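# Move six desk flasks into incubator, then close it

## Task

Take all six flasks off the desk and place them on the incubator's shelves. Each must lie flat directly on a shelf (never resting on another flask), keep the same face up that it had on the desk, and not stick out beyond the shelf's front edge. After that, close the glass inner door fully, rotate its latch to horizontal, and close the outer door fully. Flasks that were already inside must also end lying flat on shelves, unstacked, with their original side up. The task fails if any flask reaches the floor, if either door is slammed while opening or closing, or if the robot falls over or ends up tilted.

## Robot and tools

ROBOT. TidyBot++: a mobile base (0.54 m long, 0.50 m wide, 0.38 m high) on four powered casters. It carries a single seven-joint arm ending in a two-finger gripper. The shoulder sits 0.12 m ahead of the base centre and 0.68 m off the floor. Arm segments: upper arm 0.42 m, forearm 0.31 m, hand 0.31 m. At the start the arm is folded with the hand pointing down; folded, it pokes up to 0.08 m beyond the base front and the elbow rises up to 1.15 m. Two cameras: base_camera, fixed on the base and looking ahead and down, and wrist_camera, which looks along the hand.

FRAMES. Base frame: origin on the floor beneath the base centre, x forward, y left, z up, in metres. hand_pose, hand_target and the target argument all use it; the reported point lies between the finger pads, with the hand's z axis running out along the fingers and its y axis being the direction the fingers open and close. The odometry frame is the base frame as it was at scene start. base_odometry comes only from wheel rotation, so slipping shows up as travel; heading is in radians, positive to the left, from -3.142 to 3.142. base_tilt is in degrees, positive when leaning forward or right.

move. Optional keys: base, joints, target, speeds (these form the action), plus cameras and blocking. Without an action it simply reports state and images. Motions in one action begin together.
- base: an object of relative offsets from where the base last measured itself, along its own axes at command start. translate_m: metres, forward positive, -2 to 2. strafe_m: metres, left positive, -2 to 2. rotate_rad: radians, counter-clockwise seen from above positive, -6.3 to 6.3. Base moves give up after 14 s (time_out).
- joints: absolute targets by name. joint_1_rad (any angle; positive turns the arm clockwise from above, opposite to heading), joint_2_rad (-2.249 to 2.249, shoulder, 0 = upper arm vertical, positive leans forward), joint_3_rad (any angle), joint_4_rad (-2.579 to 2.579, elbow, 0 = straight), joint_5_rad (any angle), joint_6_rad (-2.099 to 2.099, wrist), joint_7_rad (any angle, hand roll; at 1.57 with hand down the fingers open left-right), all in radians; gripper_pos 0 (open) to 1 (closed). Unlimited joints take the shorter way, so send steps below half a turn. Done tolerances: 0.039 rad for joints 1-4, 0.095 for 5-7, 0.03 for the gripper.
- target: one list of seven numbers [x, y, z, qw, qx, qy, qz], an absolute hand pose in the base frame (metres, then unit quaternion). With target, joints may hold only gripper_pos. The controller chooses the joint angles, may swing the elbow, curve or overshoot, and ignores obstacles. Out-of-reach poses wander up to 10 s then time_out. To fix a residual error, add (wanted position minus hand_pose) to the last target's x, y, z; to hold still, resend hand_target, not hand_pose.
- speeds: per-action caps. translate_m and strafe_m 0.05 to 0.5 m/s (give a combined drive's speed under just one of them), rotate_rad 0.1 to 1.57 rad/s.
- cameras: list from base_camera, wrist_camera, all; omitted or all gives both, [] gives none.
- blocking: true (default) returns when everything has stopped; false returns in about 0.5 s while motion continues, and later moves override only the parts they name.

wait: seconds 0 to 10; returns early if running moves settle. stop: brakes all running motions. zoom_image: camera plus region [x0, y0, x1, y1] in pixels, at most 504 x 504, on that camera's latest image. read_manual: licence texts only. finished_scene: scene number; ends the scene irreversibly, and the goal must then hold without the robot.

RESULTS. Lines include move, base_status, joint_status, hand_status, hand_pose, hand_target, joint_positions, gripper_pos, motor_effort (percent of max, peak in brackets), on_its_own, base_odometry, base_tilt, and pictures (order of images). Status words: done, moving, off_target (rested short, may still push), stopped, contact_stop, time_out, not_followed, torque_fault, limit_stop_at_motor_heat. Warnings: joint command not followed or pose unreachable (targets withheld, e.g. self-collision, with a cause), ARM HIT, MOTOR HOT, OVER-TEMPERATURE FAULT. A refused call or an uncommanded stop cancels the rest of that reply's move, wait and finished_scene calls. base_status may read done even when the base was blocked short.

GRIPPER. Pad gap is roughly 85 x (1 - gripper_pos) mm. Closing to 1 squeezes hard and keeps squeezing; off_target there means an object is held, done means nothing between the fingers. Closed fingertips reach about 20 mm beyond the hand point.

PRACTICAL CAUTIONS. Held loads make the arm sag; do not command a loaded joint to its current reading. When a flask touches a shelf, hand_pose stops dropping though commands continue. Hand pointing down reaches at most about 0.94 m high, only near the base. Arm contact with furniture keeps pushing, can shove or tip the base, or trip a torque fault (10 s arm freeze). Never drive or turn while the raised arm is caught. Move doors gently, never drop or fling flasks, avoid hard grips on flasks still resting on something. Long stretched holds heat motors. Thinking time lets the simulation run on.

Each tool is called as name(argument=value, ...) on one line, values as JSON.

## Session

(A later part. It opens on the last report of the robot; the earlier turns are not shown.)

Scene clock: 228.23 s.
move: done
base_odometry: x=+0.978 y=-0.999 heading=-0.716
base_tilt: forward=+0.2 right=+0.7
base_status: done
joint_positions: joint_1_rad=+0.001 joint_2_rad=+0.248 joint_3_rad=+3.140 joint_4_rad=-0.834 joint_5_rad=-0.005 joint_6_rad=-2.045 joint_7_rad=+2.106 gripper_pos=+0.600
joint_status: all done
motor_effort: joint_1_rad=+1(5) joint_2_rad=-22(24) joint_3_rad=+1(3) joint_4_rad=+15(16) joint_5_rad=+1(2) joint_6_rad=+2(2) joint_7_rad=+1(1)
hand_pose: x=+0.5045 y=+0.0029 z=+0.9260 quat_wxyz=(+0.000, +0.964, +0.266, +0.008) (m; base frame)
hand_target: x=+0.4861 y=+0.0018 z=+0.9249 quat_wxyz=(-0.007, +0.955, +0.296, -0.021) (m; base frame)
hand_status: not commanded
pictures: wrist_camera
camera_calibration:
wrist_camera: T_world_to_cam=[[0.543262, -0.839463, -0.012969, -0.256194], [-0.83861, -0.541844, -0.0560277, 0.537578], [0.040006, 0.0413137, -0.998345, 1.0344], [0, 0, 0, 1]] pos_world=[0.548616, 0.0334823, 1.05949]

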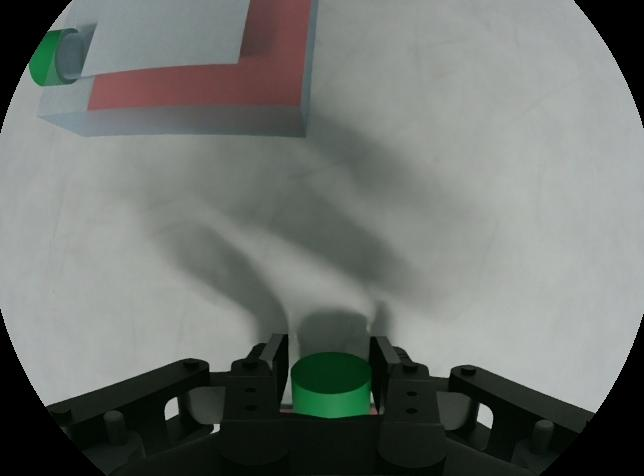

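move(base={"translate_m": 0.002, "strafe_m": 0.001}, speeds={"translate_m": 0.05}, cameras=[])

move(joints={"gripper_pos": 0.78}, cameras=["wrist_camera"])

Scene clock: 229.90 s.
move: done
base_odometry: x=+0.980 y=-1.000 heading=-0.716
base_tilt: forward=+0.1 right=+0.7
base_status: done
joint_positions: joint_1_rad=+0.001 joint_2_rad=+0.250 joint_3_rad=+3.140 joint_4_rad=-0.834 joint_5_rad=-0.005 joint_6_rad=-2.046 joint_7_rad=+2.106 gripper_pos=+0.600
joint_status: not commanded
motor_effort: joint_1_rad=+0(3) joint_2_rad=-23(26) joint_3_rad=+1(2) joint_4_rad=+15(16) joint_5_rad=+0(2) joint_6_rad=+2(2) joint_7_rad=+1(1)
hand_pose: x=+0.5046 y=+0.0029 z=+0.9255 quat_wxyz=(-0.001, +0.964, +0.266, +0.007) (m; base frame)
hand_target: x=+0.4861 y=+0.0018 z=+0.9249 quat_wxyz=(-0.007, +0.955, +0.296, -0.021) (m; base frame)
hand_status: not commanded
pictures: none
No camera images: "cameras" was empty.

Scene clock: 230.50 s.
move: off_target
base_odometry: x=+0.980 y=-1.000 heading=-0.716
base_tilt: forward=+0.1 right=+0.7
base_status: not commanded
joint_positions: joint_1_rad=+0.001 joint_2_rad=+0.248 joint_3_rad=+3.140 joint_4_rad=-0.834 joint_5_rad=-0.005 joint_6_rad=-2.046 joint_7_rad=+2.106 gripper_pos=+0.685
joint_status: gripper_pos off_target (ended at +0.685, target +0.780)
motor_effort: joint_1_rad=+0(1) joint_2_rad=-21(23) joint_3_rad=+1(1) joint_4_rad=+13(15) joint_5_rad=+1(2) joint_6_rad=+1(2) joint_7_rad=+1(1)
hand_pose: x=+0.5043 y=+0.0029 z=+0.9260 quat_wxyz=(+0.000, +0.964, +0.266, +0.007) (m; base frame)
hand_target: x=+0.4861 y=+0.0018 z=+0.9249 quat_wxyz=(-0.007, +0.955, +0.296, -0.021) (m; base frame)
hand_status: not commanded
pictures: wrist_camera
camera_calibration:
wrist_camera: T_world_to_cam=[[0.543339, -0.839408, -0.0132891, -0.255761], [-0.838588, -0.541929, -0.0555208, 0.537002], [0.0394029, 0.0413107, -0.998369, 1.03476], [0, 0, 0, 1]] pos_world=[0.548516, 0.0335823, 1.05949]

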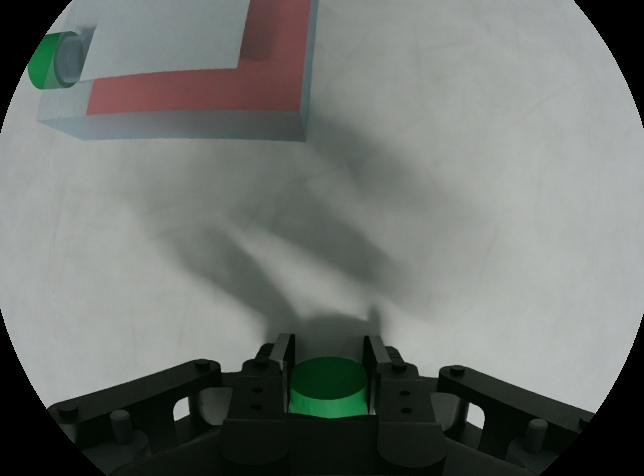

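move(joints={"joint_4_rad": -0.772}, cameras=[])

move(base={"strafe_m": -0.04}, speeds={"strafe_m": 0.15}, joints={"joint_7_rad": 4.765}, cameras=["wrist_camera"])

Scene clock: 234.20 s.
move: done
base_odometry: x=+0.980 y=-1.000 heading=-0.716
base_tilt: forward=+0.1 right=+0.7
base_status: not commanded
joint_positions: joint_1_rad=+0.001 joint_2_rad=+0.254 joint_3_rad=+3.140 joint_4_rad=-0.781 joint_5_rad=-0.005 joint_6_rad=-2.047 joint_7_rad=+2.106 gripper_pos=+0.685
joint_status: all done
motor_effort: joint_1_rad=+0(1) joint_2_rad=-23(25) joint_3_rad=+1(1) joint_4_rad=+16(17) joint_5_rad=+1(1) joint_6_rad=+2(2) joint_7_rad=+0(1)
hand_pose: x=+0.5134 y=+0.0029 z=+0.9389 quat_wxyz=(+0.006, +0.964, +0.266, +0.029) (m; base frame)
hand_target: x=+0.4970 y=+0.0018 z=+0.9438 quat_wxyz=(+0.004, +0.955, +0.296, +0.012) (m; base frame)
hand_status: not commanded
pictures: none
No camera images: "cameras" was empty.

Scene clock: 237.17 s.
move: done
base_odometry: x=+0.954 y=-1.030 heading=-0.716
base_tilt: forward=+0.1 right=+0.7
base_status: done
joint_positions: joint_1_rad=+0.005 joint_2_rad=+0.254 joint_3_rad=+3.142 joint_4_rad=-0.781 joint_5_rad=-0.005 joint_6_rad=-2.047 joint_7_rad=+4.702 gripper_pos=+0.685
joint_status: all done
motor_effort: joint_1_rad=+0(3) joint_2_rad=-23(25) joint_3_rad=+0(2) joint_4_rad=+16(16) joint_5_rad=+1(2) joint_6_rad=+2(2) joint_7_rad=+1(3)
hand_pose: x=+0.5135 y=+0.0007 z=+0.9388 quat_wxyz=(+0.030, +0.007, +1.000, +0.002) (m; base frame)
hand_target: x=+0.4970 y=+0.0018 z=+0.9438 quat_wxyz=(+0.013, -0.027, +1.000, +0.000) (m; base frame)
hand_status: not commanded
pictures: wrist_camera
camera_calibration:
wrist_camera: T_world_to_cam=[[-0.0212974, 0.999674, -0.0140681, 0.0268168], [0.999605, 0.0215495, 0.0180202, -0.469201], [0.0183175, -0.0136787, -0.999739, 1.05938], [0, 0, 0, 1]] pos_world=[0.450182, -0.0022061, 1.06793]

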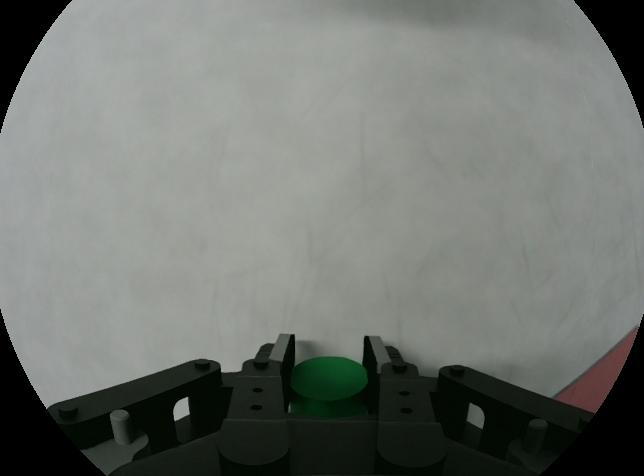

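move(joints={"joint_4_rad": -0.822}, cameras=[])

move(joints={"joint_4_rad": -0.842}, cameras=[])

move(joints={"joint_4_rad": -0.848}, cameras=[])

Scene clock: 239.70 s.
move: done
base_odometry: x=+0.954 y=-1.030 heading=-0.716
base_tilt: forward=+0.1 right=+0.7
base_status: not commanded
joint_positions: joint_1_rad=+0.005 joint_2_rad=+0.256 joint_3_rad=+3.142 joint_4_rad=-0.818 joint_5_rad=-0.005 joint_6_rad=-2.047 joint_7_rad=+4.702 gripper_pos=+0.685
joint_status: all done
motor_effort: joint_1_rad=+0(1) joint_2_rad=-23(25) joint_3_rad=+0(1) joint_4_rad=+15(16) joint_5_rad=+1(1) joint_6_rad=+2(2) joint_7_rad=+1(1)
hand_pose: x=+0.5082 y=+0.0008 z=+0.9274 quat_wxyz=(+0.010, +0.007, +1.000, +0.002) (m; base frame)
hand_target: x=+0.4893 y=+0.0018 z=+0.9302 quat_wxyz=(-0.012, -0.027, +1.000, +0.000) (m; base frame)
hand_status: not commanded
pictures: none
No camera images: "cameras" was empty.

Scene clock: 240.27 s.
move: done
base_odometry: x=+0.954 y=-1.030 heading=-0.716
base_tilt: forward=+0.1 right=+0.7
base_status: not commanded
joint_positions: joint_1_rad=+0.005 joint_2_rad=+0.253 joint_3_rad=+3.142 joint_4_rad=-0.828 joint_5_rad=-0.005 joint_6_rad=-2.047 joint_7_rad=+4.702 gripper_pos=+0.685
joint_status: all done
motor_effort: joint_1_rad=-1(1) joint_2_rad=-21(24) joint_3_rad=+0(1) joint_4_rad=+13(15) joint_5_rad=+1(1) joint_6_rad=+1(2) joint_7_rad=+1(1)
hand_pose: x=+0.5060 y=+0.0008 z=+0.9258 quat_wxyz=(+0.007, +0.007, +1.000, +0.002) (m; base frame)
hand_target: x=+0.4861 y=+0.0018 z=+0.9249 quat_wxyz=(-0.022, -0.027, +0.999, +0.001) (m; base frame)
hand_status: not commanded
pictures: none
No camera images: "cameras" was empty.

Scene clock: 240.73 s.
move: done
base_odometry: x=+0.954 y=-1.030 heading=-0.716
base_tilt: forward=+0.1 right=+0.8
base_status: not commanded
joint_positions: joint_1_rad=+0.005 joint_2_rad=+0.253 joint_3_rad=+3.142 joint_4_rad=-0.829 joint_5_rad=-0.005 joint_6_rad=-2.047 joint_7_rad=+4.702 gripper_pos=+0.685
joint_status: all done
motor_effort: joint_1_rad=-1(1) joint_2_rad=-20(21) joint_3_rad=+0(1) joint_4_rad=+13(13) joint_5_rad=+1(1) joint_6_rad=+1(1) joint_7_rad=+1(1)
hand_pose: x=+0.5056 y=+0.0008 z=+0.9256 quat_wxyz=(+0.006, +0.007, +1.000, +0.002) (m; base frame)
hand_target: x=+0.4851 y=+0.0018 z=+0.9233 quat_wxyz=(-0.025, -0.027, +0.999, +0.001) (m; base frame)
hand_status: not commanded
pictures: none
No camera images: "cameras" was empty.

move(joints={"gripper_pos": 0.4}, cameras=[])

move(joints={"joint_2_rad": 0.16, "joint_4_rad": -0.78, "joint_6_rad": -2.06}, cameras=[])

move(joints={"joint_2_rad": -0.1, "joint_4_rad": -1.0, "joint_6_rad": -1.8, "gripper_pos": 0.25}, cameras=[])

move(base={"translate_m": -0.224}, speeds={"translate_m": 0.3}, joints={"joint_2_rad": -0.12, "joint_4_rad": -1.1, "joint_6_rad": -1.5, "joint_7_rad": 3.1}, cameras=[])

move(joints={"joint_2_rad": -0.12, "joint_4_rad": -1.32, "joint_6_rad": -0.88, "joint_7_rad": 1.53, "gripper_pos": 0.2}, cameras=["wrist_camera"])

Scene clock: 243.10 s.
move: done
base_odometry: x=+0.954 y=-1.030 heading=-0.716
base_tilt: forward=+0.1 right=+0.7
base_status: not commanded
joint_positions: joint_1_rad=+0.005 joint_2_rad=+0.253 joint_3_rad=+3.142 joint_4_rad=-0.838 joint_5_rad=-0.005 joint_6_rad=-2.048 joint_7_rad=+4.702 gripper_pos=+0.400
joint_status: all done
motor_effort: joint_1_rad=+0(1) joint_2_rad=-23(23) joint_3_rad=+0(1) joint_4_rad=+15(15) joint_5_rad=+1(1) joint_6_rad=+1(2) joint_7_rad=+0(1)
hand_pose: x=+0.5038 y=+0.0008 z=+0.9229 quat_wxyz=(+0.001, +0.007, +1.000, +0.002) (m; base frame)
hand_target: x=+0.4851 y=+0.0018 z=+0.9233 quat_wxyz=(-0.025, -0.027, +0.999, +0.001) (m; base frame)
hand_status: not commanded
pictures: none
No camera images: "cameras" was empty.

Scene clock: 244.10 s.
move: done
base_odometry: x=+0.954 y=-1.030 heading=-0.716
base_tilt: forward=+0.1 right=+0.7
base_status: not commanded
joint_positions: joint_1_rad=+0.005 joint_2_rad=+0.167 joint_3_rad=+3.142 joint_4_rad=-0.785 joint_5_rad=-0.005 joint_6_rad=-2.048 joint_7_rad=+4.702 gripper_pos=+0.400
joint_status: all done
motor_effort: joint_1_rad=+0(1) joint_2_rad=-19(26) joint_3_rad=+0(1) joint_4_rad=+14(17) joint_5_rad=+1(1) joint_6_rad=+3(3) joint_7_rad=+1(1)
hand_pose: x=+0.4889 y=+0.0008 z=+0.9706 quat_wxyz=(+0.070, +0.006, +0.998, +0.002) (m; base frame)
hand_target: x=+0.4838 y=+0.0018 z=+0.9744 quat_wxyz=(+0.071, -0.027, +0.997, -0.002) (m; base frame)
hand_status: not commanded
pictures: none
No camera images: "cameras" was empty.

Scene clock: 245.73 s.
move: done
base_odometry: x=+0.954 y=-1.030 heading=-0.716
base_tilt: forward=+0.1 right=+0.7
base_status: not commanded
joint_positions: joint_1_rad=+0.005 joint_2_rad=-0.097 joint_3_rad=+3.142 joint_4_rad=-0.986 joint_5_rad=-0.005 joint_6_rad=-1.855 joint_7_rad=+4.702 gripper_pos=+0.250
joint_status: all done
motor_effort: joint_1_rad=+0(1) joint_2_rad=-10(21) joint_3_rad=+1(1) joint_4_rad=+15(16) joint_5_rad=+1(1) joint_6_rad=+5(5) joint_7_rad=+1(1)
hand_pose: x=+0.4430 y=+0.0012 z=+1.0115 quat_wxyz=(+0.197, +0.006, +0.980, +0.003) (m; base frame)
hand_target: x=+0.4563 y=+0.0019 z=+1.0144 quat_wxyz=(+0.219, -0.026, +0.975, -0.006) (m; base frame)
hand_status: not commanded
pictures: none
No camera images: "cameras" was empty.

Scene clock: 247.93 s.
move: done
base_odometry: x=+0.785 y=-0.883 heading=-0.716
base_tilt: forward=+0.1 right=+0.7
base_status: done
joint_positions: joint_1_rad=+0.005 joint_2_rad=-0.116 joint_3_rad=+3.142 joint_4_rad=-1.088 joint_5_rad=-0.005 joint_6_rad=-1.552 joint_7_rad=+3.163 gripper_pos=+0.250
joint_status: all done
motor_effort: joint_1_rad=+0(1) joint_2_rad=-12(16) joint_3_rad=+1(1) joint_4_rad=+17(18) joint_5_rad=+1(1) joint_6_rad=+7(7) joint_7_rad=+0(2)
hand_pose: x=+0.5103 y=+0.0009 z=+1.0232 quat_wxyz=(+0.216, +0.668, +0.679, +0.214) (m; base frame)
hand_target: x=+0.5209 y=+0.0020 z=+1.0290 quat_wxyz=(+0.225, +0.682, +0.655, +0.235) (m; base frame)
hand_status: not commanded
pictures: none
No camera images: "cameras" was empty.

Scene clock: 250.07 s.
move: done
base_odometry: x=+0.785 y=-0.883 heading=-0.716
base_tilt: forward=+0.1 right=+0.7
base_status: not commanded
joint_positions: joint_1_rad=+0.005 joint_2_rad=-0.116 joint_3_rad=+3.142 joint_4_rad=-1.308 joint_5_rad=-0.005 joint_6_rad=-0.931 joint_7_rad=+1.594 gripper_pos=+0.200
joint_status: all done
motor_effort: joint_1_rad=+0(1) joint_2_rad=-16(16) joint_3_rad=+1(1) joint_4_rad=+20(21) joint_5_rad=+1(1) joint_6_rad=+9(9) joint_7_rad=+1(2)
hand_pose: x=+0.6275 y=-0.0001 z=+1.0524 quat_wxyz=(+0.004, +0.873, +0.008, +0.487) (m; base frame)
hand_target: x=+0.6334 y=+0.0022 z=+1.0617 quat_wxyz=(-0.011, +0.862, -0.017, +0.506) (m; base frame)
hand_status: not commanded
pictures: wrist_camera
camera_calibration:
wrist_camera: T_world_to_cam=[[0.0419158, -0.998451, 0.0365943, -0.0614569], [-0.488686, -0.0524342, -0.870883, 1.28424], [0.871452, 0.0186207, -0.490126, 0.0993404], [0, 0, 0, 1]] pos_world=[0.543597, 0.00412684, 1.16936]

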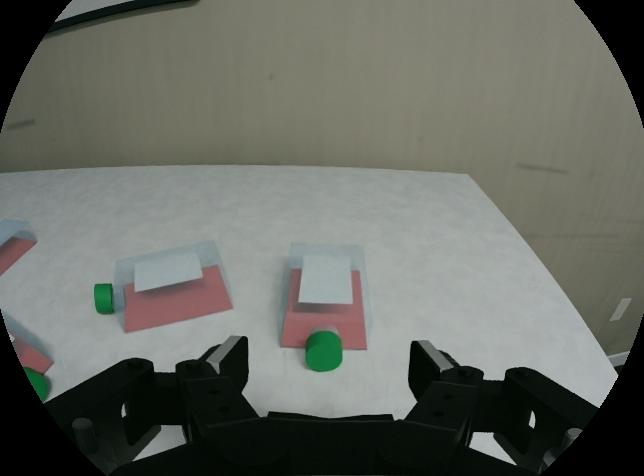

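move(base={"translate_m": 0.007}, speeds={"translate_m": 0.1}, joints={"joint_2_rad": 0.0, "joint_4_rad": -1.56, "joint_6_rad": -0.46, "gripper_pos": 0.35}, cameras=["wrist_camera"])

Scene clock: 253.07 s.
move: done
base_odometry: x=+0.790 y=-0.888 heading=-0.716
base_tilt: forward=+0.1 right=+0.7
base_status: done
joint_positions: joint_1_rad=+0.005 joint_2_rad=+0.012 joint_3_rad=+3.142 joint_4_rad=-1.554 joint_5_rad=-0.005 joint_6_rad=-0.512 joint_7_rad=+1.593 gripper_pos=+0.350
joint_status: all done
motor_effort: joint_1_rad=+0(1) joint_2_rad=-21(25) joint_3_rad=+1(1) joint_4_rad=+22(24) joint_5_rad=+1(1) joint_6_rad=+9(10) joint_7_rad=+0(1)
hand_pose: x=+0.7105 y=-0.0009 z=+0.9526 quat_wxyz=(+0.005, +0.862, +0.006, +0.507) (m; base frame)
hand_target: x=+0.7137 y=+0.0023 z=+0.9708 quat_wxyz=(-0.011, +0.847, -0.017, +0.532) (m; base frame)
hand_status: not commanded
pictures: wrist_camera
camera_calibration:
wrist_camera: T_world_to_cam=[[0.0379028, -0.998565, 0.0378198, -0.0604378], [-0.449222, -0.0508339, -0.891973, 1.2299], [0.892616, 0.0168188, -0.450504, -0.0747012], [0, 0, 0, 1]] pos_world=[0.62147, 0.00342603, 1.06567]

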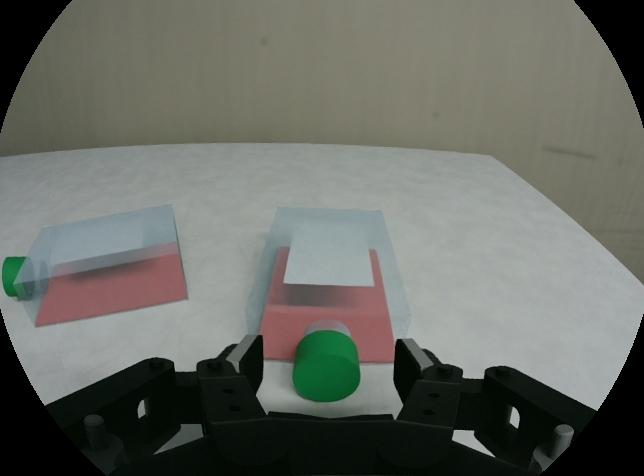

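move(base={"translate_m": 0.002}, speeds={"translate_m": 0.05}, joints={"joint_2_rad": 0.05, "joint_4_rad": -1.59, "joint_6_rad": -0.4, "gripper_pos": 0.45}, cameras=["wrist_camera"])

Scene clock: 258.13 s.
move: done
base_odometry: x=+0.792 y=-0.889 heading=-0.716
base_tilt: forward=+0.1 right=+0.7
base_status: done
joint_positions: joint_1_rad=+0.005 joint_2_rad=+0.057 joint_3_rad=+3.142 joint_4_rad=-1.580 joint_5_rad=-0.005 joint_6_rad=-0.446 joint_7_rad=+1.593 gripper_pos=+0.450
joint_status: all done
motor_effort: joint_1_rad=+0(1) joint_2_rad=-23(24) joint_3_rad=+1(1) joint_4_rad=+22(23) joint_5_rad=+1(1) joint_6_rad=+9(10) joint_7_rad=+1(1)
hand_pose: x=+0.7279 y=-0.0011 z=+0.9286 quat_wxyz=(+0.005, +0.863, +0.006, +0.505) (m; base frame)
hand_target: x=+0.7313 y=+0.0023 z=+0.9395 quat_wxyz=(-0.011, +0.852, -0.017, +0.523) (m; base frame)
hand_status: not commanded
pictures: wrist_camera
camera_calibration:
wrist_camera: T_world_to_cam=[[0.0377534, -0.998576, 0.0377031, -0.0602026], [-0.453104, -0.0507347, -0.890013, 1.21723], [0.890658, 0.0165176, -0.454374, -0.0960705], [0, 0, 0, 1]] pos_world=[0.639373, 0.00322601, 1.04197]

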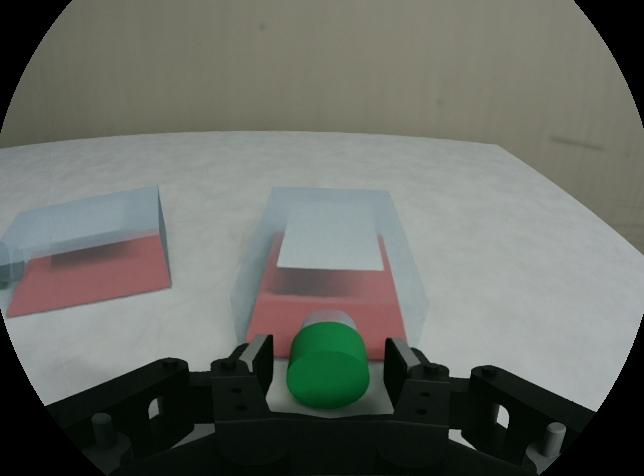

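move(base={"translate_m": 0.008}, speeds={"translate_m": 0.05}, joints={"joint_2_rad": 0.056, "gripper_pos": 0.5}, cameras=["wrist_camera"])

Scene clock: 259.87 s.
move: done
base_odometry: x=+0.798 y=-0.895 heading=-0.716
base_tilt: forward=+0.1 right=+0.6
base_status: done
joint_positions: joint_1_rad=+0.005 joint_2_rad=+0.063 joint_3_rad=+3.142 joint_4_rad=-1.580 joint_5_rad=-0.005 joint_6_rad=-0.445 joint_7_rad=+1.593 gripper_pos=+0.500
joint_status: all done
motor_effort: joint_1_rad=+1(1) joint_2_rad=-22(24) joint_3_rad=+1(1) joint_4_rad=+22(23) joint_5_rad=+1(1) joint_6_rad=+9(9) joint_7_rad=+1(1)
hand_pose: x=+0.7295 y=-0.0011 z=+0.9250 quat_wxyz=(+0.005, +0.864, +0.006, +0.503) (m; base frame)
hand_target: x=+0.7328 y=+0.0023 z=+0.9359 quat_wxyz=(-0.011, +0.854, -0.017, +0.521) (m; base frame)
hand_status: not commanded
pictures: wrist_camera
camera_calibration:
wrist_camera: T_world_to_cam=[[0.0379086, -0.998581, 0.0374124, -0.0599704], [-0.45784, -0.0506349, -0.887592, 1.21608], [0.888226, 0.0165185, -0.459109, -0.0929172], [0, 0, 0, 1]] pos_world=[0.641577, 0.00322594, 1.03897]

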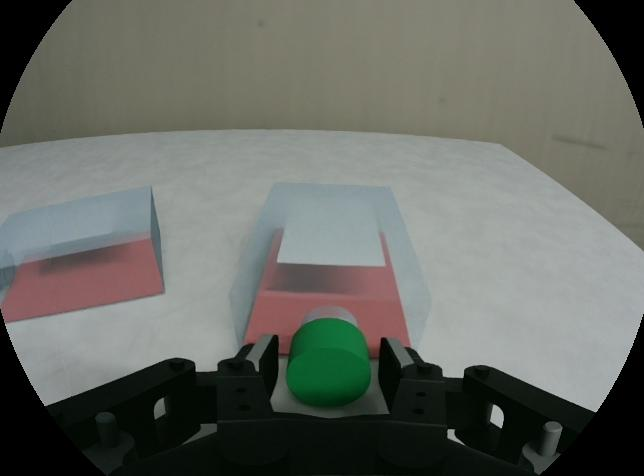

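move(base={"translate_m": 0.008}, speeds={"translate_m": 0.05}, joints={"joint_2_rad": 0.048}, cameras=["wrist_camera"])

Scene clock: 262.43 s.
move: done
base_odometry: x=+0.804 y=-0.900 heading=-0.716
base_tilt: forward=+0.1 right=+0.6
base_status: done
joint_positions: joint_1_rad=+0.005 joint_2_rad=+0.061 joint_3_rad=+3.142 joint_4_rad=-1.581 joint_5_rad=-0.005 joint_6_rad=-0.445 joint_7_rad=+1.593 gripper_pos=+0.500
joint_status: all done
motor_effort: joint_1_rad=-1(1) joint_2_rad=-22(26) joint_3_rad=+1(1) joint_4_rad=+22(22) joint_5_rad=+1(1) joint_6_rad=+9(10) joint_7_rad=+0(1)
hand_pose: x=+0.7290 y=-0.0011 z=+0.9261 quat_wxyz=(+0.005, +0.864, +0.006, +0.503) (m; base frame)
hand_target: x=+0.7308 y=+0.0023 z=+0.9408 quat_wxyz=(-0.011, +0.851, -0.017, +0.524) (m; base frame)
hand_status: not commanded
pictures: wrist_camera
camera_calibration:
wrist_camera: T_world_to_cam=[[0.0378309, -0.998581, 0.0374912, -0.0600095], [-0.456012, -0.0506353, -0.888532, 1.21637], [0.889169, 0.0165176, -0.45728, -0.0943875], [0, 0, 0, 1]] pos_world=[0.640875, 0.00322594, 1.03987]

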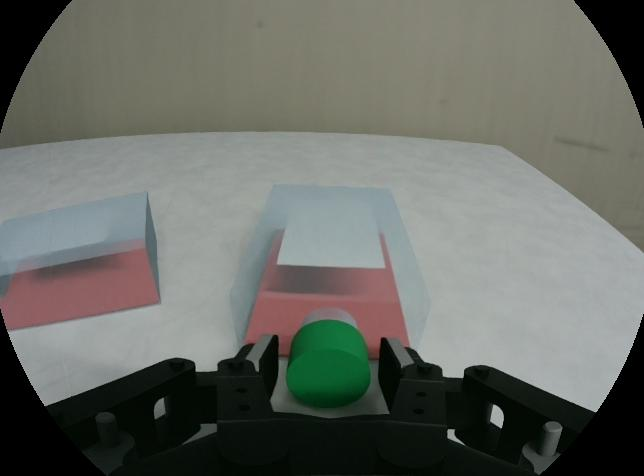

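move(base={"translate_m": -0.003}, speeds={"translate_m": 0.05}, joints={"joint_2_rad": 0.042}, cameras=[])

move(joints={"gripper_pos": 0.64}, cameras=["wrist_camera"])

Scene clock: 265.13 s.
move: done
base_odometry: x=+0.802 y=-0.898 heading=-0.716
base_tilt: forward=+0.1 right=+0.7
base_status: done
joint_positions: joint_1_rad=+0.005 joint_2_rad=+0.058 joint_3_rad=+3.142 joint_4_rad=-1.581 joint_5_rad=-0.005 joint_6_rad=-0.444 joint_7_rad=+1.593 gripper_pos=+0.500
joint_status: all done
motor_effort: joint_1_rad=+0(1) joint_2_rad=-23(27) joint_3_rad=+0(1) joint_4_rad=+22(23) joint_5_rad=+1(1) joint_6_rad=+9(10) joint_7_rad=+1(1)
hand_pose: x=+0.7282 y=-0.0011 z=+0.9280 quat_wxyz=(+0.005, +0.863, +0.006, +0.505) (m; base frame)
hand_target: x=+0.7292 y=+0.0023 z=+0.9444 quat_wxyz=(-0.011, +0.850, -0.017, +0.527) (m; base frame)
hand_status: not commanded
pictures: none
No camera images: "cameras" was empty.

Scene clock: 265.70 s.
move: done
base_odometry: x=+0.802 y=-0.898 heading=-0.716
base_tilt: forward=+0.1 right=+0.7
base_status: not commanded
joint_positions: joint_1_rad=+0.005 joint_2_rad=+0.058 joint_3_rad=+3.142 joint_4_rad=-1.581 joint_5_rad=-0.005 joint_6_rad=-0.444 joint_7_rad=+1.593 gripper_pos=+0.640
joint_status: all done
motor_effort: joint_1_rad=+0(1) joint_2_rad=-23(23) joint_3_rad=+1(1) joint_4_rad=+22(22) joint_5_rad=+1(1) joint_6_rad=+9(9) joint_7_rad=+1(1)
hand_pose: x=+0.7282 y=-0.0011 z=+0.9280 quat_wxyz=(+0.005, +0.863, +0.006, +0.505) (m; base frame)
hand_target: x=+0.7292 y=+0.0023 z=+0.9444 quat_wxyz=(-0.011, +0.850, -0.017, +0.527) (m; base frame)
hand_status: not commanded
pictures: wrist_camera
camera_calibration:
wrist_camera: T_world_to_cam=[[0.0377585, -0.998576, 0.0376966, -0.0601954], [-0.453224, -0.0507335, -0.889952, 1.21698], [0.890596, 0.0165182, -0.454494, -0.09649], [0, 0, 0, 1]] pos_world=[0.639773, 0.00322601, 1.04147]

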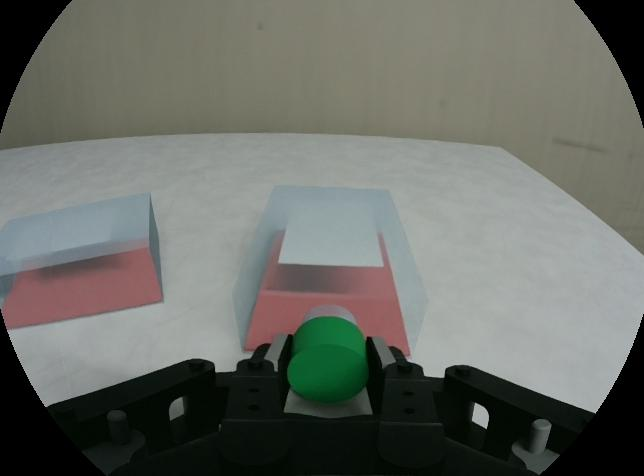

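move(joints={"gripper_pos": 0.88}, cameras=["wrist_camera"])

move(joints={"joint_2_rad": 0.02, "joint_4_rad": -1.5, "joint_6_rad": -0.53}, cameras=["wrist_camera"])

Scene clock: 267.23 s.
move: off_target
base_odometry: x=+0.802 y=-0.898 heading=-0.716
base_tilt: forward=+0.1 right=+0.7
base_status: not commanded
joint_positions: joint_1_rad=+0.005 joint_2_rad=+0.058 joint_3_rad=+3.142 joint_4_rad=-1.581 joint_5_rad=-0.005 joint_6_rad=-0.444 joint_7_rad=+1.593 gripper_pos=+0.683
joint_status: gripper_pos off_target (ended at +0.683, target +0.880)
motor_effort: joint_1_rad=+0(1) joint_2_rad=-22(23) joint_3_rad=+0(1) joint_4_rad=+22(22) joint_5_rad=+1(1) joint_6_rad=+9(9) joint_7_rad=+1(2)
hand_pose: x=+0.7283 y=-0.0011 z=+0.9282 quat_wxyz=(+0.005, +0.863, +0.006, +0.505) (m; base frame)
hand_target: x=+0.7292 y=+0.0023 z=+0.9444 quat_wxyz=(-0.011, +0.850, -0.017, +0.527) (m; base frame)
hand_status: not commanded
pictures: wrist_camera
camera_calibration:
wrist_camera: T_world_to_cam=[[0.0376811, -0.998581, 0.0376444, -0.0600953], [-0.452432, -0.050637, -0.89036, 1.21703], [0.891003, 0.0165182, -0.453697, -0.0973995], [0, 0, 0, 1]] pos_world=[0.639673, 0.00322595, 1.04167]

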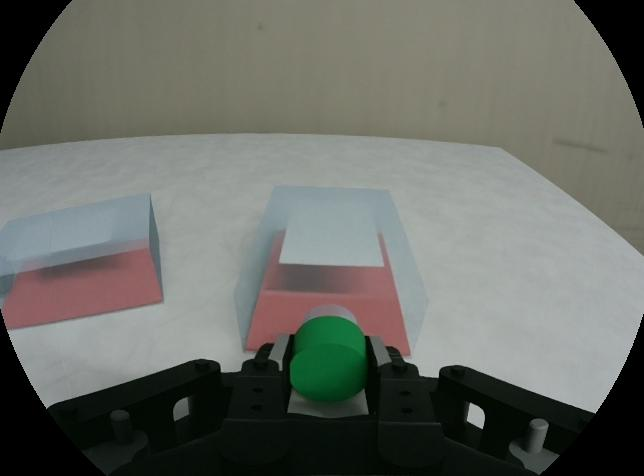

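Scene clock: 268.20 s.
move: done
base_odometry: x=+0.802 y=-0.898 heading=-0.716
base_tilt: forward=+0.1 right=+0.7
base_status: not commanded
joint_positions: joint_1_rad=+0.005 joint_2_rad=+0.044 joint_3_rad=+3.142 joint_4_rad=-1.510 joint_5_rad=-0.005 joint_6_rad=-0.493 joint_7_rad=+1.593 gripper_pos=+0.683
joint_status: all done
motor_effort: joint_1_rad=+0(1) joint_2_rad=-23(25) joint_3_rad=+1(1) joint_4_rad=+23(24) joint_5_rad=+1(1) joint_6_rad=+10(10) joint_7_rad=+1(1)
hand_pose: x=+0.7285 y=-0.0011 z=+0.9642 quat_wxyz=(+0.005, +0.854, +0.006, +0.520) (m; base frame)
hand_target: x=+0.7176 y=+0.0023 z=+0.9749 quat_wxyz=(-0.011, +0.855, -0.017, +0.519) (m; base frame)
hand_status: not commanded
pictures: wrist_camera
camera_calibration:
wrist_camera: T_world_to_cam=[[0.036595, -0.998564, 0.0391298, -0.0619989], [-0.421894, -0.0509332, -0.905213, 1.24115], [0.905906, 0.0166177, -0.423152, -0.121589], [0, 0, 0, 1]] pos_world=[0.636049, 0.00332613, 1.07448]

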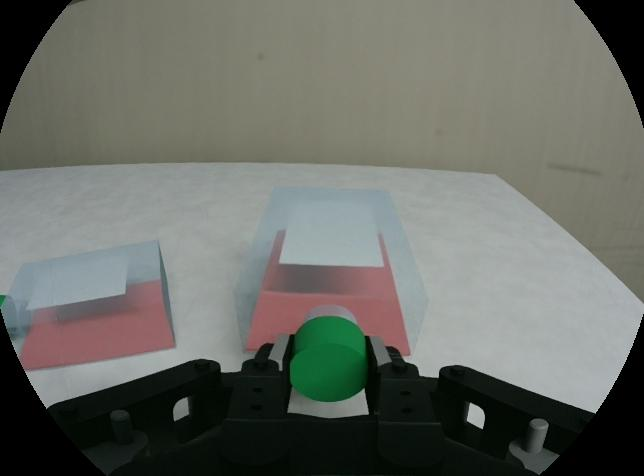

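move(joints={"joint_2_rad": 0.02, "joint_4_rad": -1.373, "joint_6_rad": -0.7}, cameras=[])

move(base={"translate_m": -0.85}, speeds={"translate_m": 0.4}, cameras=[])

move(base={"translate_m": -0.48, "strafe_m": -0.15, "rotate_rad": -1.572}, speeds={"translate_m": 0.4, "rotate_rad": 0.8}, joints={"joint_2_rad": 0.15, "joint_4_rad": -1.65, "joint_6_rad": -0.3}, cameras=["wrist_camera"])

Scene clock: 273.07 s.
move: done
base_odometry: x=+0.802 y=-0.898 heading=-0.716
base_tilt: forward=+0.1 right=+0.7
base_status: not commanded
joint_positions: joint_1_rad=+0.005 joint_2_rad=+0.042 joint_3_rad=+3.142 joint_4_rad=-1.384 joint_5_rad=-0.005 joint_6_rad=-0.643 joint_7_rad=+1.593 gripper_pos=+0.683
joint_status: all done
motor_effort: joint_1_rad=+0(1) joint_2_rad=-23(24) joint_3_rad=+1(1) joint_4_rad=+23(24) joint_5_rad=+1(1) joint_6_rad=+10(11) joint_7_rad=+0(1)
hand_pose: x=+0.7212 y=-0.0008 z=+0.9991 quat_wxyz=(+0.005, +0.859, +0.007, +0.511) (m; base frame)
hand_target: x=+0.7066 y=+0.0023 z=+1.0028 quat_wxyz=(-0.011, +0.866, -0.017, +0.500) (m; base frame)
hand_status: not commanded
pictures: none
No camera images: "cameras" was empty.

Scene clock: 276.17 s.
move: done
base_odometry: x=+0.160 y=-0.340 heading=-0.716
base_tilt: forward=+0.1 right=+0.7
base_status: done
joint_positions: joint_1_rad=+0.005 joint_2_rad=+0.032 joint_3_rad=+3.142 joint_4_rad=-1.383 joint_5_rad=-0.005 joint_6_rad=-0.648 joint_7_rad=+1.593 gripper_pos=+0.683
joint_status: not commanded
motor_effort: joint_1_rad=+0(1) joint_2_rad=-22(26) joint_3_rad=+1(1) joint_4_rad=+23(24) joint_5_rad=+1(1) joint_6_rad=+10(10) joint_7_rad=+0(2)
hand_pose: x=+0.7174 y=-0.0008 z=+1.0038 quat_wxyz=(+0.005, +0.858, +0.007, +0.513) (m; base frame)
hand_target: x=+0.7066 y=+0.0023 z=+1.0028 quat_wxyz=(-0.011, +0.866, -0.017, +0.500) (m; base frame)
hand_status: not commanded
pictures: none
No camera images: "cameras" was empty.

Scene clock: 278.93 s.
move: done
base_odometry: x=-0.301 y=-0.138 heading=-2.287
base_tilt: forward=+0.1 right=+0.7
base_status: done
joint_positions: joint_1_rad=+0.002 joint_2_rad=+0.174 joint_3_rad=+3.142 joint_4_rad=-1.649 joint_5_rad=-0.005 joint_6_rad=-0.354 joint_7_rad=+1.593 gripper_pos=+0.683
joint_status: all done
motor_effort: joint_1_rad=+0(4) joint_2_rad=-27(31) joint_3_rad=+0(4) joint_4_rad=+22(24) joint_5_rad=+0(2) joint_6_rad=+9(11) joint_7_rad=+0(2)
hand_pose: x=+0.7522 y=+0.0003 z=+0.8404 quat_wxyz=(+0.004, +0.886, +0.007, +0.464) (m; base frame)
hand_target: x=+0.7567 y=+0.0023 z=+0.8693 quat_wxyz=(-0.011, +0.867, -0.017, +0.497) (m; base frame)
hand_status: not commanded
pictures: wrist_camera
camera_calibration:
wrist_camera: T_world_to_cam=[[0.0432755, -0.998503, 0.0334544, -0.0568515], [-0.534618, -0.0514326, -0.843528, 1.17214], [0.843985, 0.0186187, -0.536043, -0.0540613], [0, 0, 0, 1]] pos_world=[0.674733, 0.00452617, 0.961653]

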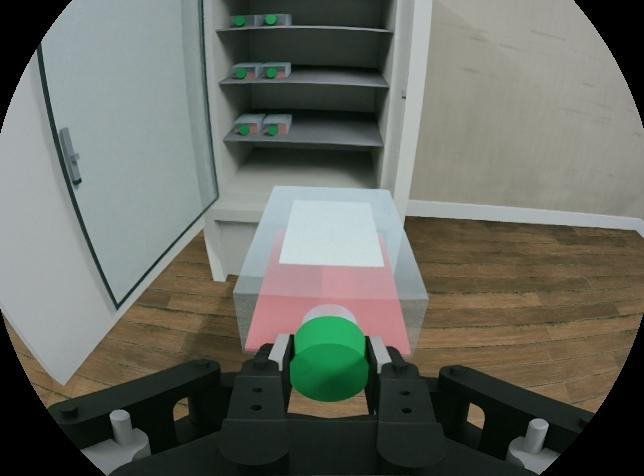

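move(base={"translate_m": 0.7, "strafe_m": -0.059}, speeds={"translate_m": 0.4}, joints={"joint_2_rad": 0.3, "joint_4_rad": -1.93, "joint_6_rad": 0.1}, cameras=[])

move(base={"translate_m": 0.118}, speeds={"translate_m": 0.2}, joints={"joint_2_rad": 0.425, "joint_4_rad": -2.205, "joint_6_rad": 0.63}, cameras=["wrist_camera"])

Scene clock: 285.93 s.
move: done
base_odometry: x=-0.805 y=-0.627 heading=-2.288
base_tilt: forward=+0.1 right=+0.7
base_status: done
joint_positions: joint_1_rad=+0.002 joint_2_rad=+0.323 joint_3_rad=+3.142 joint_4_rad=-1.929 joint_5_rad=-0.005 joint_6_rad=+0.049 joint_7_rad=+1.593 gripper_pos=+0.683
joint_status: all done
motor_effort: joint_1_rad=+0(2) joint_2_rad=-29(32) joint_3_rad=+0(2) joint_4_rad=+19(23) joint_5_rad=+1(1) joint_6_rad=+9(11) joint_7_rad=+0(2)
hand_pose: x=+0.7477 y=-0.0001 z=+0.6986 quat_wxyz=(+0.005, +0.892, +0.007, +0.452) (m; base frame)
hand_target: x=+0.7557 y=+0.0023 z=+0.7261 quat_wxyz=(-0.010, +0.875, -0.017, +0.484) (m; base frame)
hand_status: not commanded
pictures: none
No camera images: "cameras" was empty.

Scene clock: 287.67 s.
move: done
base_odometry: x=-0.883 y=-0.717 heading=-2.288
base_tilt: forward=+0.1 right=+0.7
base_status: done
joint_positions: joint_1_rad=+0.002 joint_2_rad=+0.444 joint_3_rad=+3.142 joint_4_rad=-2.197 joint_5_rad=-0.005 joint_6_rad=+0.573 joint_7_rad=+1.593 gripper_pos=+0.683
joint_status: all done
motor_effort: joint_1_rad=+0(1) joint_2_rad=-28(33) joint_3_rad=+0(1) joint_4_rad=+14(20) joint_5_rad=+1(1) joint_6_rad=+10(11) joint_7_rad=+0(1)
hand_pose: x=+0.7240 y=-0.0008 z=+0.6374 quat_wxyz=(+0.006, +0.859, +0.006, +0.511) (m; base frame)
hand_target: x=+0.7294 y=+0.0023 z=+0.6615 quat_wxyz=(-0.012, +0.841, -0.017, +0.540) (m; base frame)
hand_status: not commanded
pictures: wrist_camera
camera_calibration:
wrist_camera: T_world_to_cam=[[0.0359768, -0.998522, 0.0407485, -0.0494266], [-0.440041, -0.0524376, -0.896445, 0.951082], [0.897257, 0.0143202, -0.441277, -0.238027], [0, 0, 0, 1]] pos_world=[0.633865, 0.00392749, 0.749571]

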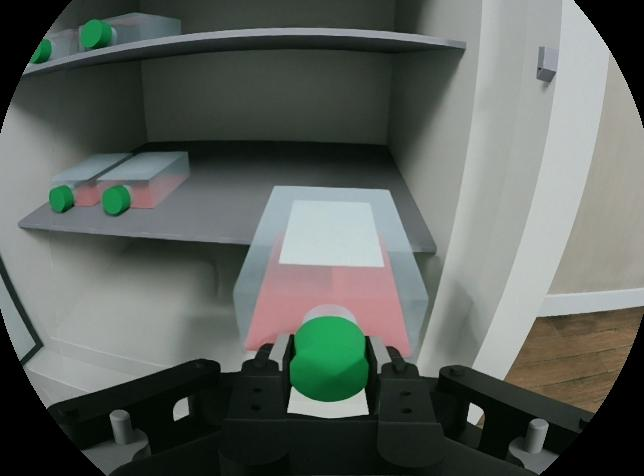

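move(base={"translate_m": 0.13}, speeds={"translate_m": 0.15}, cameras=["wrist_camera"])

move(base={"translate_m": 0.12}, speeds={"translate_m": 0.12}, joints={"joint_2_rad": 0.455, "joint_6_rad": 0.648}, cameras=["wrist_camera"])

Scene clock: 293.30 s.
move: done
base_odometry: x=-0.969 y=-0.815 heading=-2.288
base_tilt: forward=+0.1 right=+0.6
base_status: done
joint_positions: joint_1_rad=+0.002 joint_2_rad=+0.444 joint_3_rad=+3.142 joint_4_rad=-2.204 joint_5_rad=-0.005 joint_6_rad=+0.578 joint_7_rad=+1.593 gripper_pos=+0.683
joint_status: not commanded
motor_effort: joint_1_rad=+0(2) joint_2_rad=-28(31) joint_3_rad=+0(1) joint_4_rad=+13(15) joint_5_rad=+1(1) joint_6_rad=+10(10) joint_7_rad=+1(2)
hand_pose: x=+0.7220 y=-0.0008 z=+0.6360 quat_wxyz=(+0.006, +0.860, +0.006, +0.511) (m; base frame)
hand_target: x=+0.7294 y=+0.0023 z=+0.6615 quat_wxyz=(-0.012, +0.841, -0.017, +0.540) (m; base frame)
hand_status: not commanded
pictures: wrist_camera
camera_calibration:
wrist_camera: T_world_to_cam=[[0.0360316, -0.998522, 0.0407004, -0.049304], [-0.441244, -0.0524378, -0.895854, 0.949398], [0.896664, 0.0143203, -0.442481, -0.235622], [0, 0, 0, 1]] pos_world=[0.631966, 0.00392749, 0.748271]

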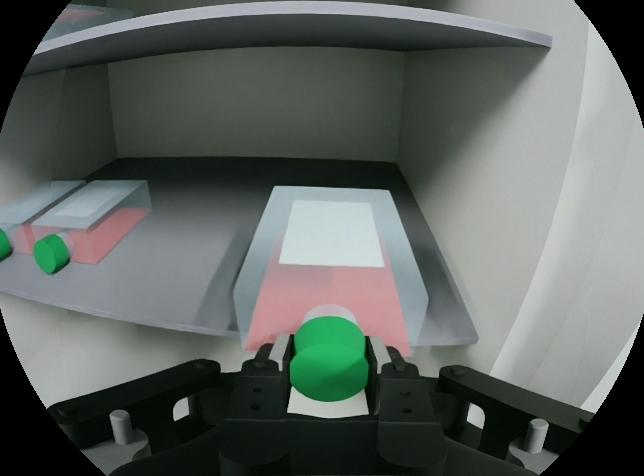

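Scene clock: 294.83 s.
move: done
base_odometry: x=-1.048 y=-0.905 heading=-2.289
base_tilt: forward=+0.1 right=+0.7
base_status: done
joint_positions: joint_1_rad=+0.002 joint_2_rad=+0.469 joint_3_rad=+3.142 joint_4_rad=-2.206 joint_5_rad=-0.005 joint_6_rad=+0.598 joint_7_rad=+1.593 gripper_pos=+0.683
joint_status: all done
motor_effort: joint_1_rad=+0(1) joint_2_rad=-29(30) joint_3_rad=+1(1) joint_4_rad=+13(15) joint_5_rad=+1(1) joint_6_rad=+10(11) joint_7_rad=+1(1)
hand_pose: x=+0.7228 y=-0.0008 z=+0.6255 quat_wxyz=(+0.006, +0.862, +0.006, +0.507) (m; base frame)
hand_target: x=+0.7310 y=+0.0023 z=+0.6482 quat_wxyz=(-0.012, +0.845, -0.017, +0.535) (m; base frame)
hand_status: not commanded
pictures: wrist_camera
camera_calibration:
wrist_camera: T_world_to_cam=[[0.0362487, -0.998523, 0.0404751, -0.04893], [-0.447967, -0.0524401, -0.892511, 0.943027], [0.893315, 0.0142209, -0.449206, -0.234354], [0, 0, 0, 1]] pos_world=[0.633571, 0.00392751, 0.738369]

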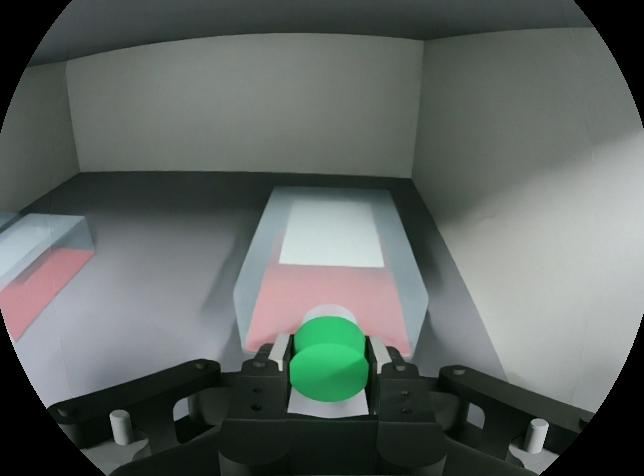

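move(base={"translate_m": 0.016}, speeds={"translate_m": 0.1}, joints={"joint_2_rad": 0.48, "joint_6_rad": 0.665}, cameras=[])

move(joints={"joint_2_rad": 0.515, "joint_6_rad": 0.7}, cameras=[])

move(joints={"joint_2_rad": 0.535, "joint_6_rad": 0.718}, cameras=["wrist_camera"])

Scene clock: 296.93 s.
move: done
base_odometry: x=-1.058 y=-0.917 heading=-2.289
base_tilt: forward=+0.1 right=+0.7
base_status: done
joint_positions: joint_1_rad=+0.002 joint_2_rad=+0.494 joint_3_rad=+3.142 joint_4_rad=-2.205 joint_5_rad=-0.005 joint_6_rad=+0.616 joint_7_rad=+1.593 gripper_pos=+0.683
joint_status: all done
motor_effort: joint_1_rad=+0(1) joint_2_rad=-29(31) joint_3_rad=+0(1) joint_4_rad=+13(15) joint_5_rad=+1(1) joint_6_rad=+10(10) joint_7_rad=+1(1)
hand_pose: x=+0.7245 y=-0.0009 z=+0.6156 quat_wxyz=(+0.006, +0.863, +0.006, +0.505) (m; base frame)
hand_target: x=+0.7323 y=+0.0023 z=+0.6377 quat_wxyz=(-0.012, +0.847, -0.017, +0.532) (m; base frame)
hand_status: not commanded
pictures: none
No camera images: "cameras" was empty.

Scene clock: 297.67 s.
move: done
base_odometry: x=-1.058 y=-0.917 heading=-2.289
base_tilt: forward=+0.1 right=+0.7
base_status: not commanded
joint_positions: joint_1_rad=+0.002 joint_2_rad=+0.525 joint_3_rad=+3.142 joint_4_rad=-2.205 joint_5_rad=-0.005 joint_6_rad=+0.650 joint_7_rad=+1.593 gripper_pos=+0.683
joint_status: all done
motor_effort: joint_1_rad=-1(1) joint_2_rad=-29(31) joint_3_rad=+0(1) joint_4_rad=+12(13) joint_5_rad=+1(1) joint_6_rad=+10(10) joint_7_rad=+0(1)
hand_pose: x=+0.7275 y=-0.0009 z=+0.6062 quat_wxyz=(+0.007, +0.862, +0.006, +0.506) (m; base frame)
hand_target: x=+0.7353 y=+0.0023 z=+0.6260 quat_wxyz=(-0.012, +0.847, -0.017, +0.532) (m; base frame)
hand_status: not commanded
pictures: none
No camera images: "cameras" was empty.

Scene clock: 298.33 s.
move: done
base_odometry: x=-1.058 y=-0.917 heading=-2.289
base_tilt: forward=+0.1 right=+0.6
base_status: not commanded
joint_positions: joint_1_rad=+0.002 joint_2_rad=+0.543 joint_3_rad=+3.142 joint_4_rad=-2.205 joint_5_rad=-0.005 joint_6_rad=+0.667 joint_7_rad=+1.593 gripper_pos=+0.683
joint_status: all done
motor_effort: joint_1_rad=+0(1) joint_2_rad=-30(32) joint_3_rad=+0(1) joint_4_rad=+12(12) joint_5_rad=+1(1) joint_6_rad=+10(10) joint_7_rad=+1(1)
hand_pose: x=+0.7286 y=-0.0009 z=+0.5996 quat_wxyz=(+0.007, +0.863, +0.006, +0.506) (m; base frame)
hand_target: x=+0.7365 y=+0.0023 z=+0.6187 quat_wxyz=(-0.012, +0.847, -0.017, +0.531) (m; base frame)
hand_status: not commanded
pictures: wrist_camera
camera_calibration:
wrist_camera: T_world_to_cam=[[0.0363594, -0.99851, 0.0406937, -0.0483528], [-0.451356, -0.0527389, -0.890784, 0.924029], [0.891603, 0.0140211, -0.452601, -0.247924], [0, 0, 0, 1]] pos_world=[0.639873, 0.00392774, 0.712868]

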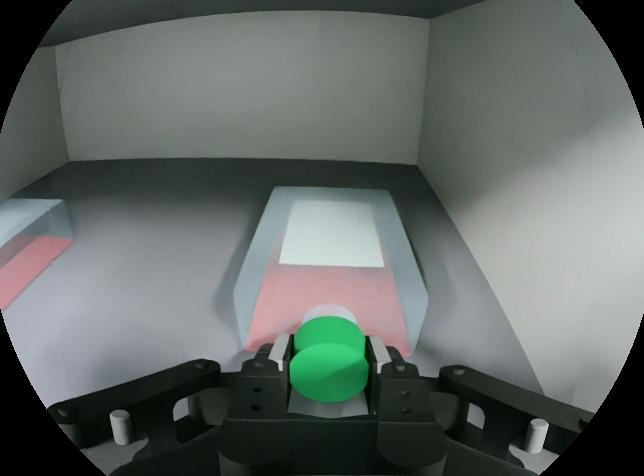

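move(joints={"joint_2_rad": 0.55, "joint_6_rad": 0.732}, cameras=[])

move(joints={"joint_2_rad": 0.56, "joint_6_rad": 0.741}, cameras=[])

move(joints={"joint_2_rad": 0.568, "joint_6_rad": 0.748}, cameras=["wrist_camera"])

Scene clock: 300.07 s.
move: done
base_odometry: x=-1.058 y=-0.917 heading=-2.289
base_tilt: forward=+0.1 right=+0.7
base_status: not commanded
joint_positions: joint_1_rad=+0.002 joint_2_rad=+0.553 joint_3_rad=+3.142 joint_4_rad=-2.205 joint_5_rad=-0.005 joint_6_rad=+0.684 joint_7_rad=+1.593 gripper_pos=+0.683
joint_status: all done
motor_effort: joint_1_rad=+0(1) joint_2_rad=-29(31) joint_3_rad=+0(1) joint_4_rad=+12(12) joint_5_rad=+1(1) joint_6_rad=+10(10) joint_7_rad=+0(1)
hand_pose: x=+0.7304 y=-0.0010 z=+0.5984 quat_wxyz=(+0.007, +0.861, +0.006, +0.509) (m; base frame)
hand_target: x=+0.7374 y=+0.0023 z=+0.6133 quat_wxyz=(-0.012, +0.847, -0.017, +0.530) (m; base frame)
hand_status: not commanded
pictures: none
No camera images: "cameras" was empty.

Scene clock: 300.60 s.
move: done
base_odometry: x=-1.058 y=-0.917 heading=-2.289
base_tilt: forward=+0.1 right=+0.7
base_status: not commanded
joint_positions: joint_1_rad=+0.002 joint_2_rad=+0.558 joint_3_rad=+3.142 joint_4_rad=-2.205 joint_5_rad=-0.005 joint_6_rad=+0.696 joint_7_rad=+1.593 gripper_pos=+0.683
joint_status: all done
motor_effort: joint_1_rad=+0(1) joint_2_rad=-29(30) joint_3_rad=+0(0) joint_4_rad=+11(12) joint_5_rad=+1(1) joint_6_rad=+9(10) joint_7_rad=+0(1)
hand_pose: x=+0.7316 y=-0.0010 z=+0.5982 quat_wxyz=(+0.007, +0.859, +0.006, +0.511) (m; base frame)
hand_target: x=+0.7380 y=+0.0023 z=+0.6097 quat_wxyz=(-0.012, +0.848, -0.017, +0.530) (m; base frame)
hand_status: not commanded
pictures: none
No camera images: "cameras" was empty.

Scene clock: 301.10 s.
move: done
base_odometry: x=-1.058 y=-0.917 heading=-2.289
base_tilt: forward=+0.1 right=+0.7
base_status: not commanded
joint_positions: joint_1_rad=+0.002 joint_2_rad=+0.562 joint_3_rad=+3.142 joint_4_rad=-2.205 joint_5_rad=-0.005 joint_6_rad=+0.704 joint_7_rad=+1.593 gripper_pos=+0.683
joint_status: all done
motor_effort: joint_1_rad=+0(1) joint_2_rad=-28(29) joint_3_rad=+0(0) joint_4_rad=+11(11) joint_5_rad=+1(1) joint_6_rad=+9(9) joint_7_rad=+1(1)
hand_pose: x=+0.7325 y=-0.0010 z=+0.5980 quat_wxyz=(+0.007, +0.858, +0.006, +0.513) (m; base frame)
hand_target: x=+0.7383 y=+0.0023 z=+0.6067 quat_wxyz=(-0.012, +0.848, -0.017, +0.530) (m; base frame)
hand_status: not commanded
pictures: wrist_camera
camera_calibration:
wrist_camera: T_world_to_cam=[[0.0355051, -0.998507, 0.0415026, -0.0483206], [-0.435675, -0.0528398, -0.898552, 0.917527], [0.899403, 0.0138215, -0.436901, -0.267291], [0, 0, 0, 1]] pos_world=[0.641862, 0.00392784, 0.709671]

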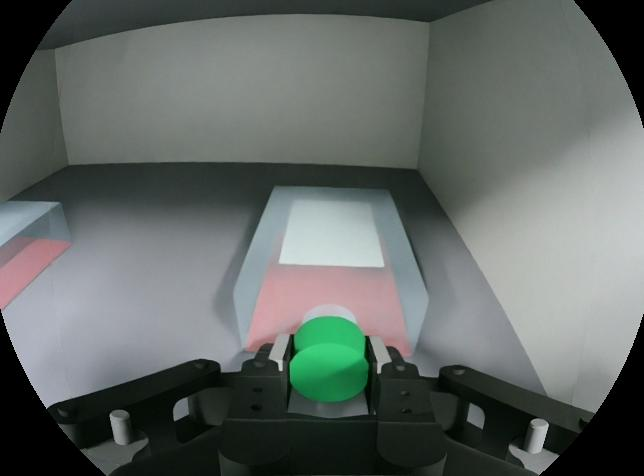

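move(joints={"gripper_pos": 0.5}, cameras=[])

move(base={"translate_m": -0.13}, speeds={"translate_m": 0.12}, cameras=["wrist_camera"])

Scene clock: 302.87 s.
move: done
base_odometry: x=-1.058 y=-0.917 heading=-2.289
base_tilt: forward=+0.2 right=+0.7
base_status: not commanded
joint_positions: joint_1_rad=+0.002 joint_2_rad=+0.567 joint_3_rad=+3.142 joint_4_rad=-2.205 joint_5_rad=-0.005 joint_6_rad=+0.704 joint_7_rad=+1.593 gripper_pos=+0.500
joint_status: all done
motor_effort: joint_1_rad=+0(1) joint_2_rad=-29(30) joint_3_rad=+0(1) joint_4_rad=+11(11) joint_5_rad=+1(1) joint_6_rad=+9(9) joint_7_rad=+0(1)
hand_pose: x=+0.7321 y=-0.0010 z=+0.5950 quat_wxyz=(+0.007, +0.859, +0.006, +0.511) (m; base frame)
hand_target: x=+0.7383 y=+0.0023 z=+0.6067 quat_wxyz=(-0.012, +0.848, -0.017, +0.530) (m; base frame)
hand_status: not commanded
pictures: none
No camera images: "cameras" was empty.

Scene clock: 304.50 s.
move: done
base_odometry: x=-0.973 y=-0.819 heading=-2.289
base_tilt: forward=+0.1 right=+0.7
base_status: done
joint_positions: joint_1_rad=+0.002 joint_2_rad=+0.572 joint_3_rad=+3.142 joint_4_rad=-2.204 joint_5_rad=-0.005 joint_6_rad=+0.706 joint_7_rad=+1.593 gripper_pos=+0.500
joint_status: not commanded
motor_effort: joint_1_rad=+0(2) joint_2_rad=-29(31) joint_3_rad=+0(1) joint_4_rad=+11(12) joint_5_rad=+1(1) joint_6_rad=+9(10) joint_7_rad=+1(2)
hand_pose: x=+0.7327 y=-0.0010 z=+0.5931 quat_wxyz=(+0.007, +0.860, +0.006, +0.511) (m; base frame)
hand_target: x=+0.7383 y=+0.0023 z=+0.6067 quat_wxyz=(-0.012, +0.848, -0.017, +0.530) (m; base frame)
hand_status: not commanded
pictures: wrist_camera
camera_calibration:
wrist_camera: T_world_to_cam=[[0.0356322, -0.998523, 0.0410096, -0.0480005], [-0.441344, -0.05254, -0.895799, 0.915618], [0.89663, 0.01382, -0.442564, -0.26416], [0, 0, 0, 1]] pos_world=[0.642666, 0.00382763, 0.70527]

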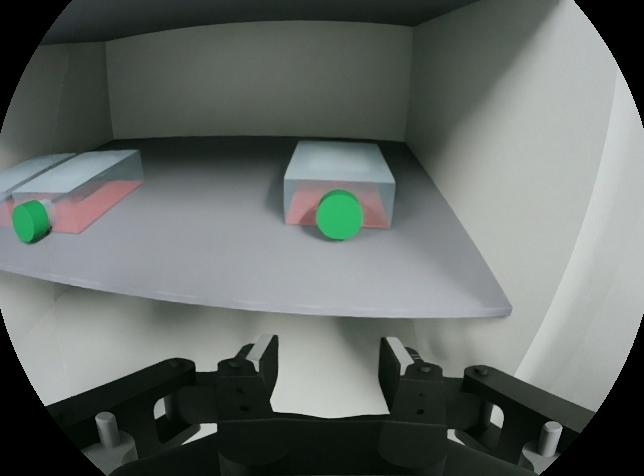

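move(base={"translate_m": -1.0}, cameras=[])

move(base={"translate_m": -0.357, "strafe_m": 1.15, "rotate_rad": 1.572}, speeds={"rotate_rad": 0.9}, joints={"joint_2_rad": -0.12, "joint_4_rad": -1.32, "joint_6_rad": -0.88, "joint_7_rad": 1.55, "gripper_pos": 0.2}, cameras=["wrist_camera"])

Scene clock: 318.27 s.
move: done
base_odometry: x=-0.315 y=-0.066 heading=-2.289
base_tilt: forward=+0.1 right=+0.7
base_status: done
joint_positions: joint_1_rad=+0.002 joint_2_rad=+0.577 joint_3_rad=+3.142 joint_4_rad=-2.204 joint_5_rad=-0.005 joint_6_rad=+0.707 joint_7_rad=+1.593 gripper_pos=+0.500
joint_status: not commanded
motor_effort: joint_1_rad=+0(1) joint_2_rad=-29(31) joint_3_rad=+0(1) joint_4_rad=+11(12) joint_5_rad=+1(1) joint_6_rad=+9(10) joint_7_rad=+1(1)
hand_pose: x=+0.7321 y=-0.0010 z=+0.5899 quat_wxyz=(+0.007, +0.861, +0.006, +0.508) (m; base frame)
hand_target: x=+0.7383 y=+0.0023 z=+0.6067 quat_wxyz=(-0.012, +0.848, -0.017, +0.530) (m; base frame)
hand_status: not commanded
pictures: none
No camera images: "cameras" was empty.

Scene clock: 322.10 s.
move: done
base_odometry: x=+0.786 y=-0.554 heading=-0.716
base_tilt: forward=+0.1 right=+0.7
base_status: done
joint_positions: joint_1_rad=+0.003 joint_2_rad=-0.108 joint_3_rad=+3.141 joint_4_rad=-1.325 joint_5_rad=-0.005 joint_6_rad=-0.819 joint_7_rad=+1.593 gripper_pos=+0.200
joint_status: all done
motor_effort: joint_1_rad=+0(6) joint_2_rad=-15(34) joint_3_rad=+1(4) joint_4_rad=+21(22) joint_5_rad=+1(2) joint_6_rad=+9(10) joint_7_rad=+0(2)
hand_pose: x=+0.6468 y=+0.0012 z=+1.0689 quat_wxyz=(+0.004, +0.851, +0.008, +0.525) (m; base frame)
hand_target: x=+0.6334 y=+0.0022 z=+1.0617 quat_wxyz=(-0.006, +0.862, -0.008, +0.506) (m; base frame)
hand_status: not commanded
pictures: wrist_camera
camera_calibration:
wrist_camera: T_world_to_cam=[[0.0402261, -0.998407, 0.0395549, -0.0636349], [-0.411584, -0.0526293, -0.909851, 1.2999], [0.910484, 0.0203196, -0.413045, -0.017087], [0, 0, 0, 1]] pos_world=[0.553136, 0.00522671, 1.17818]

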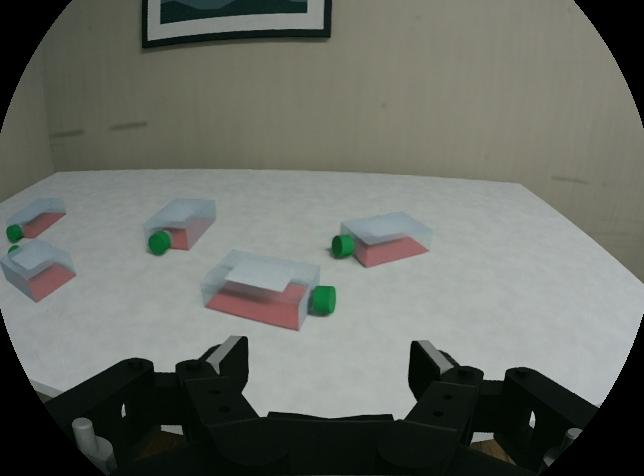

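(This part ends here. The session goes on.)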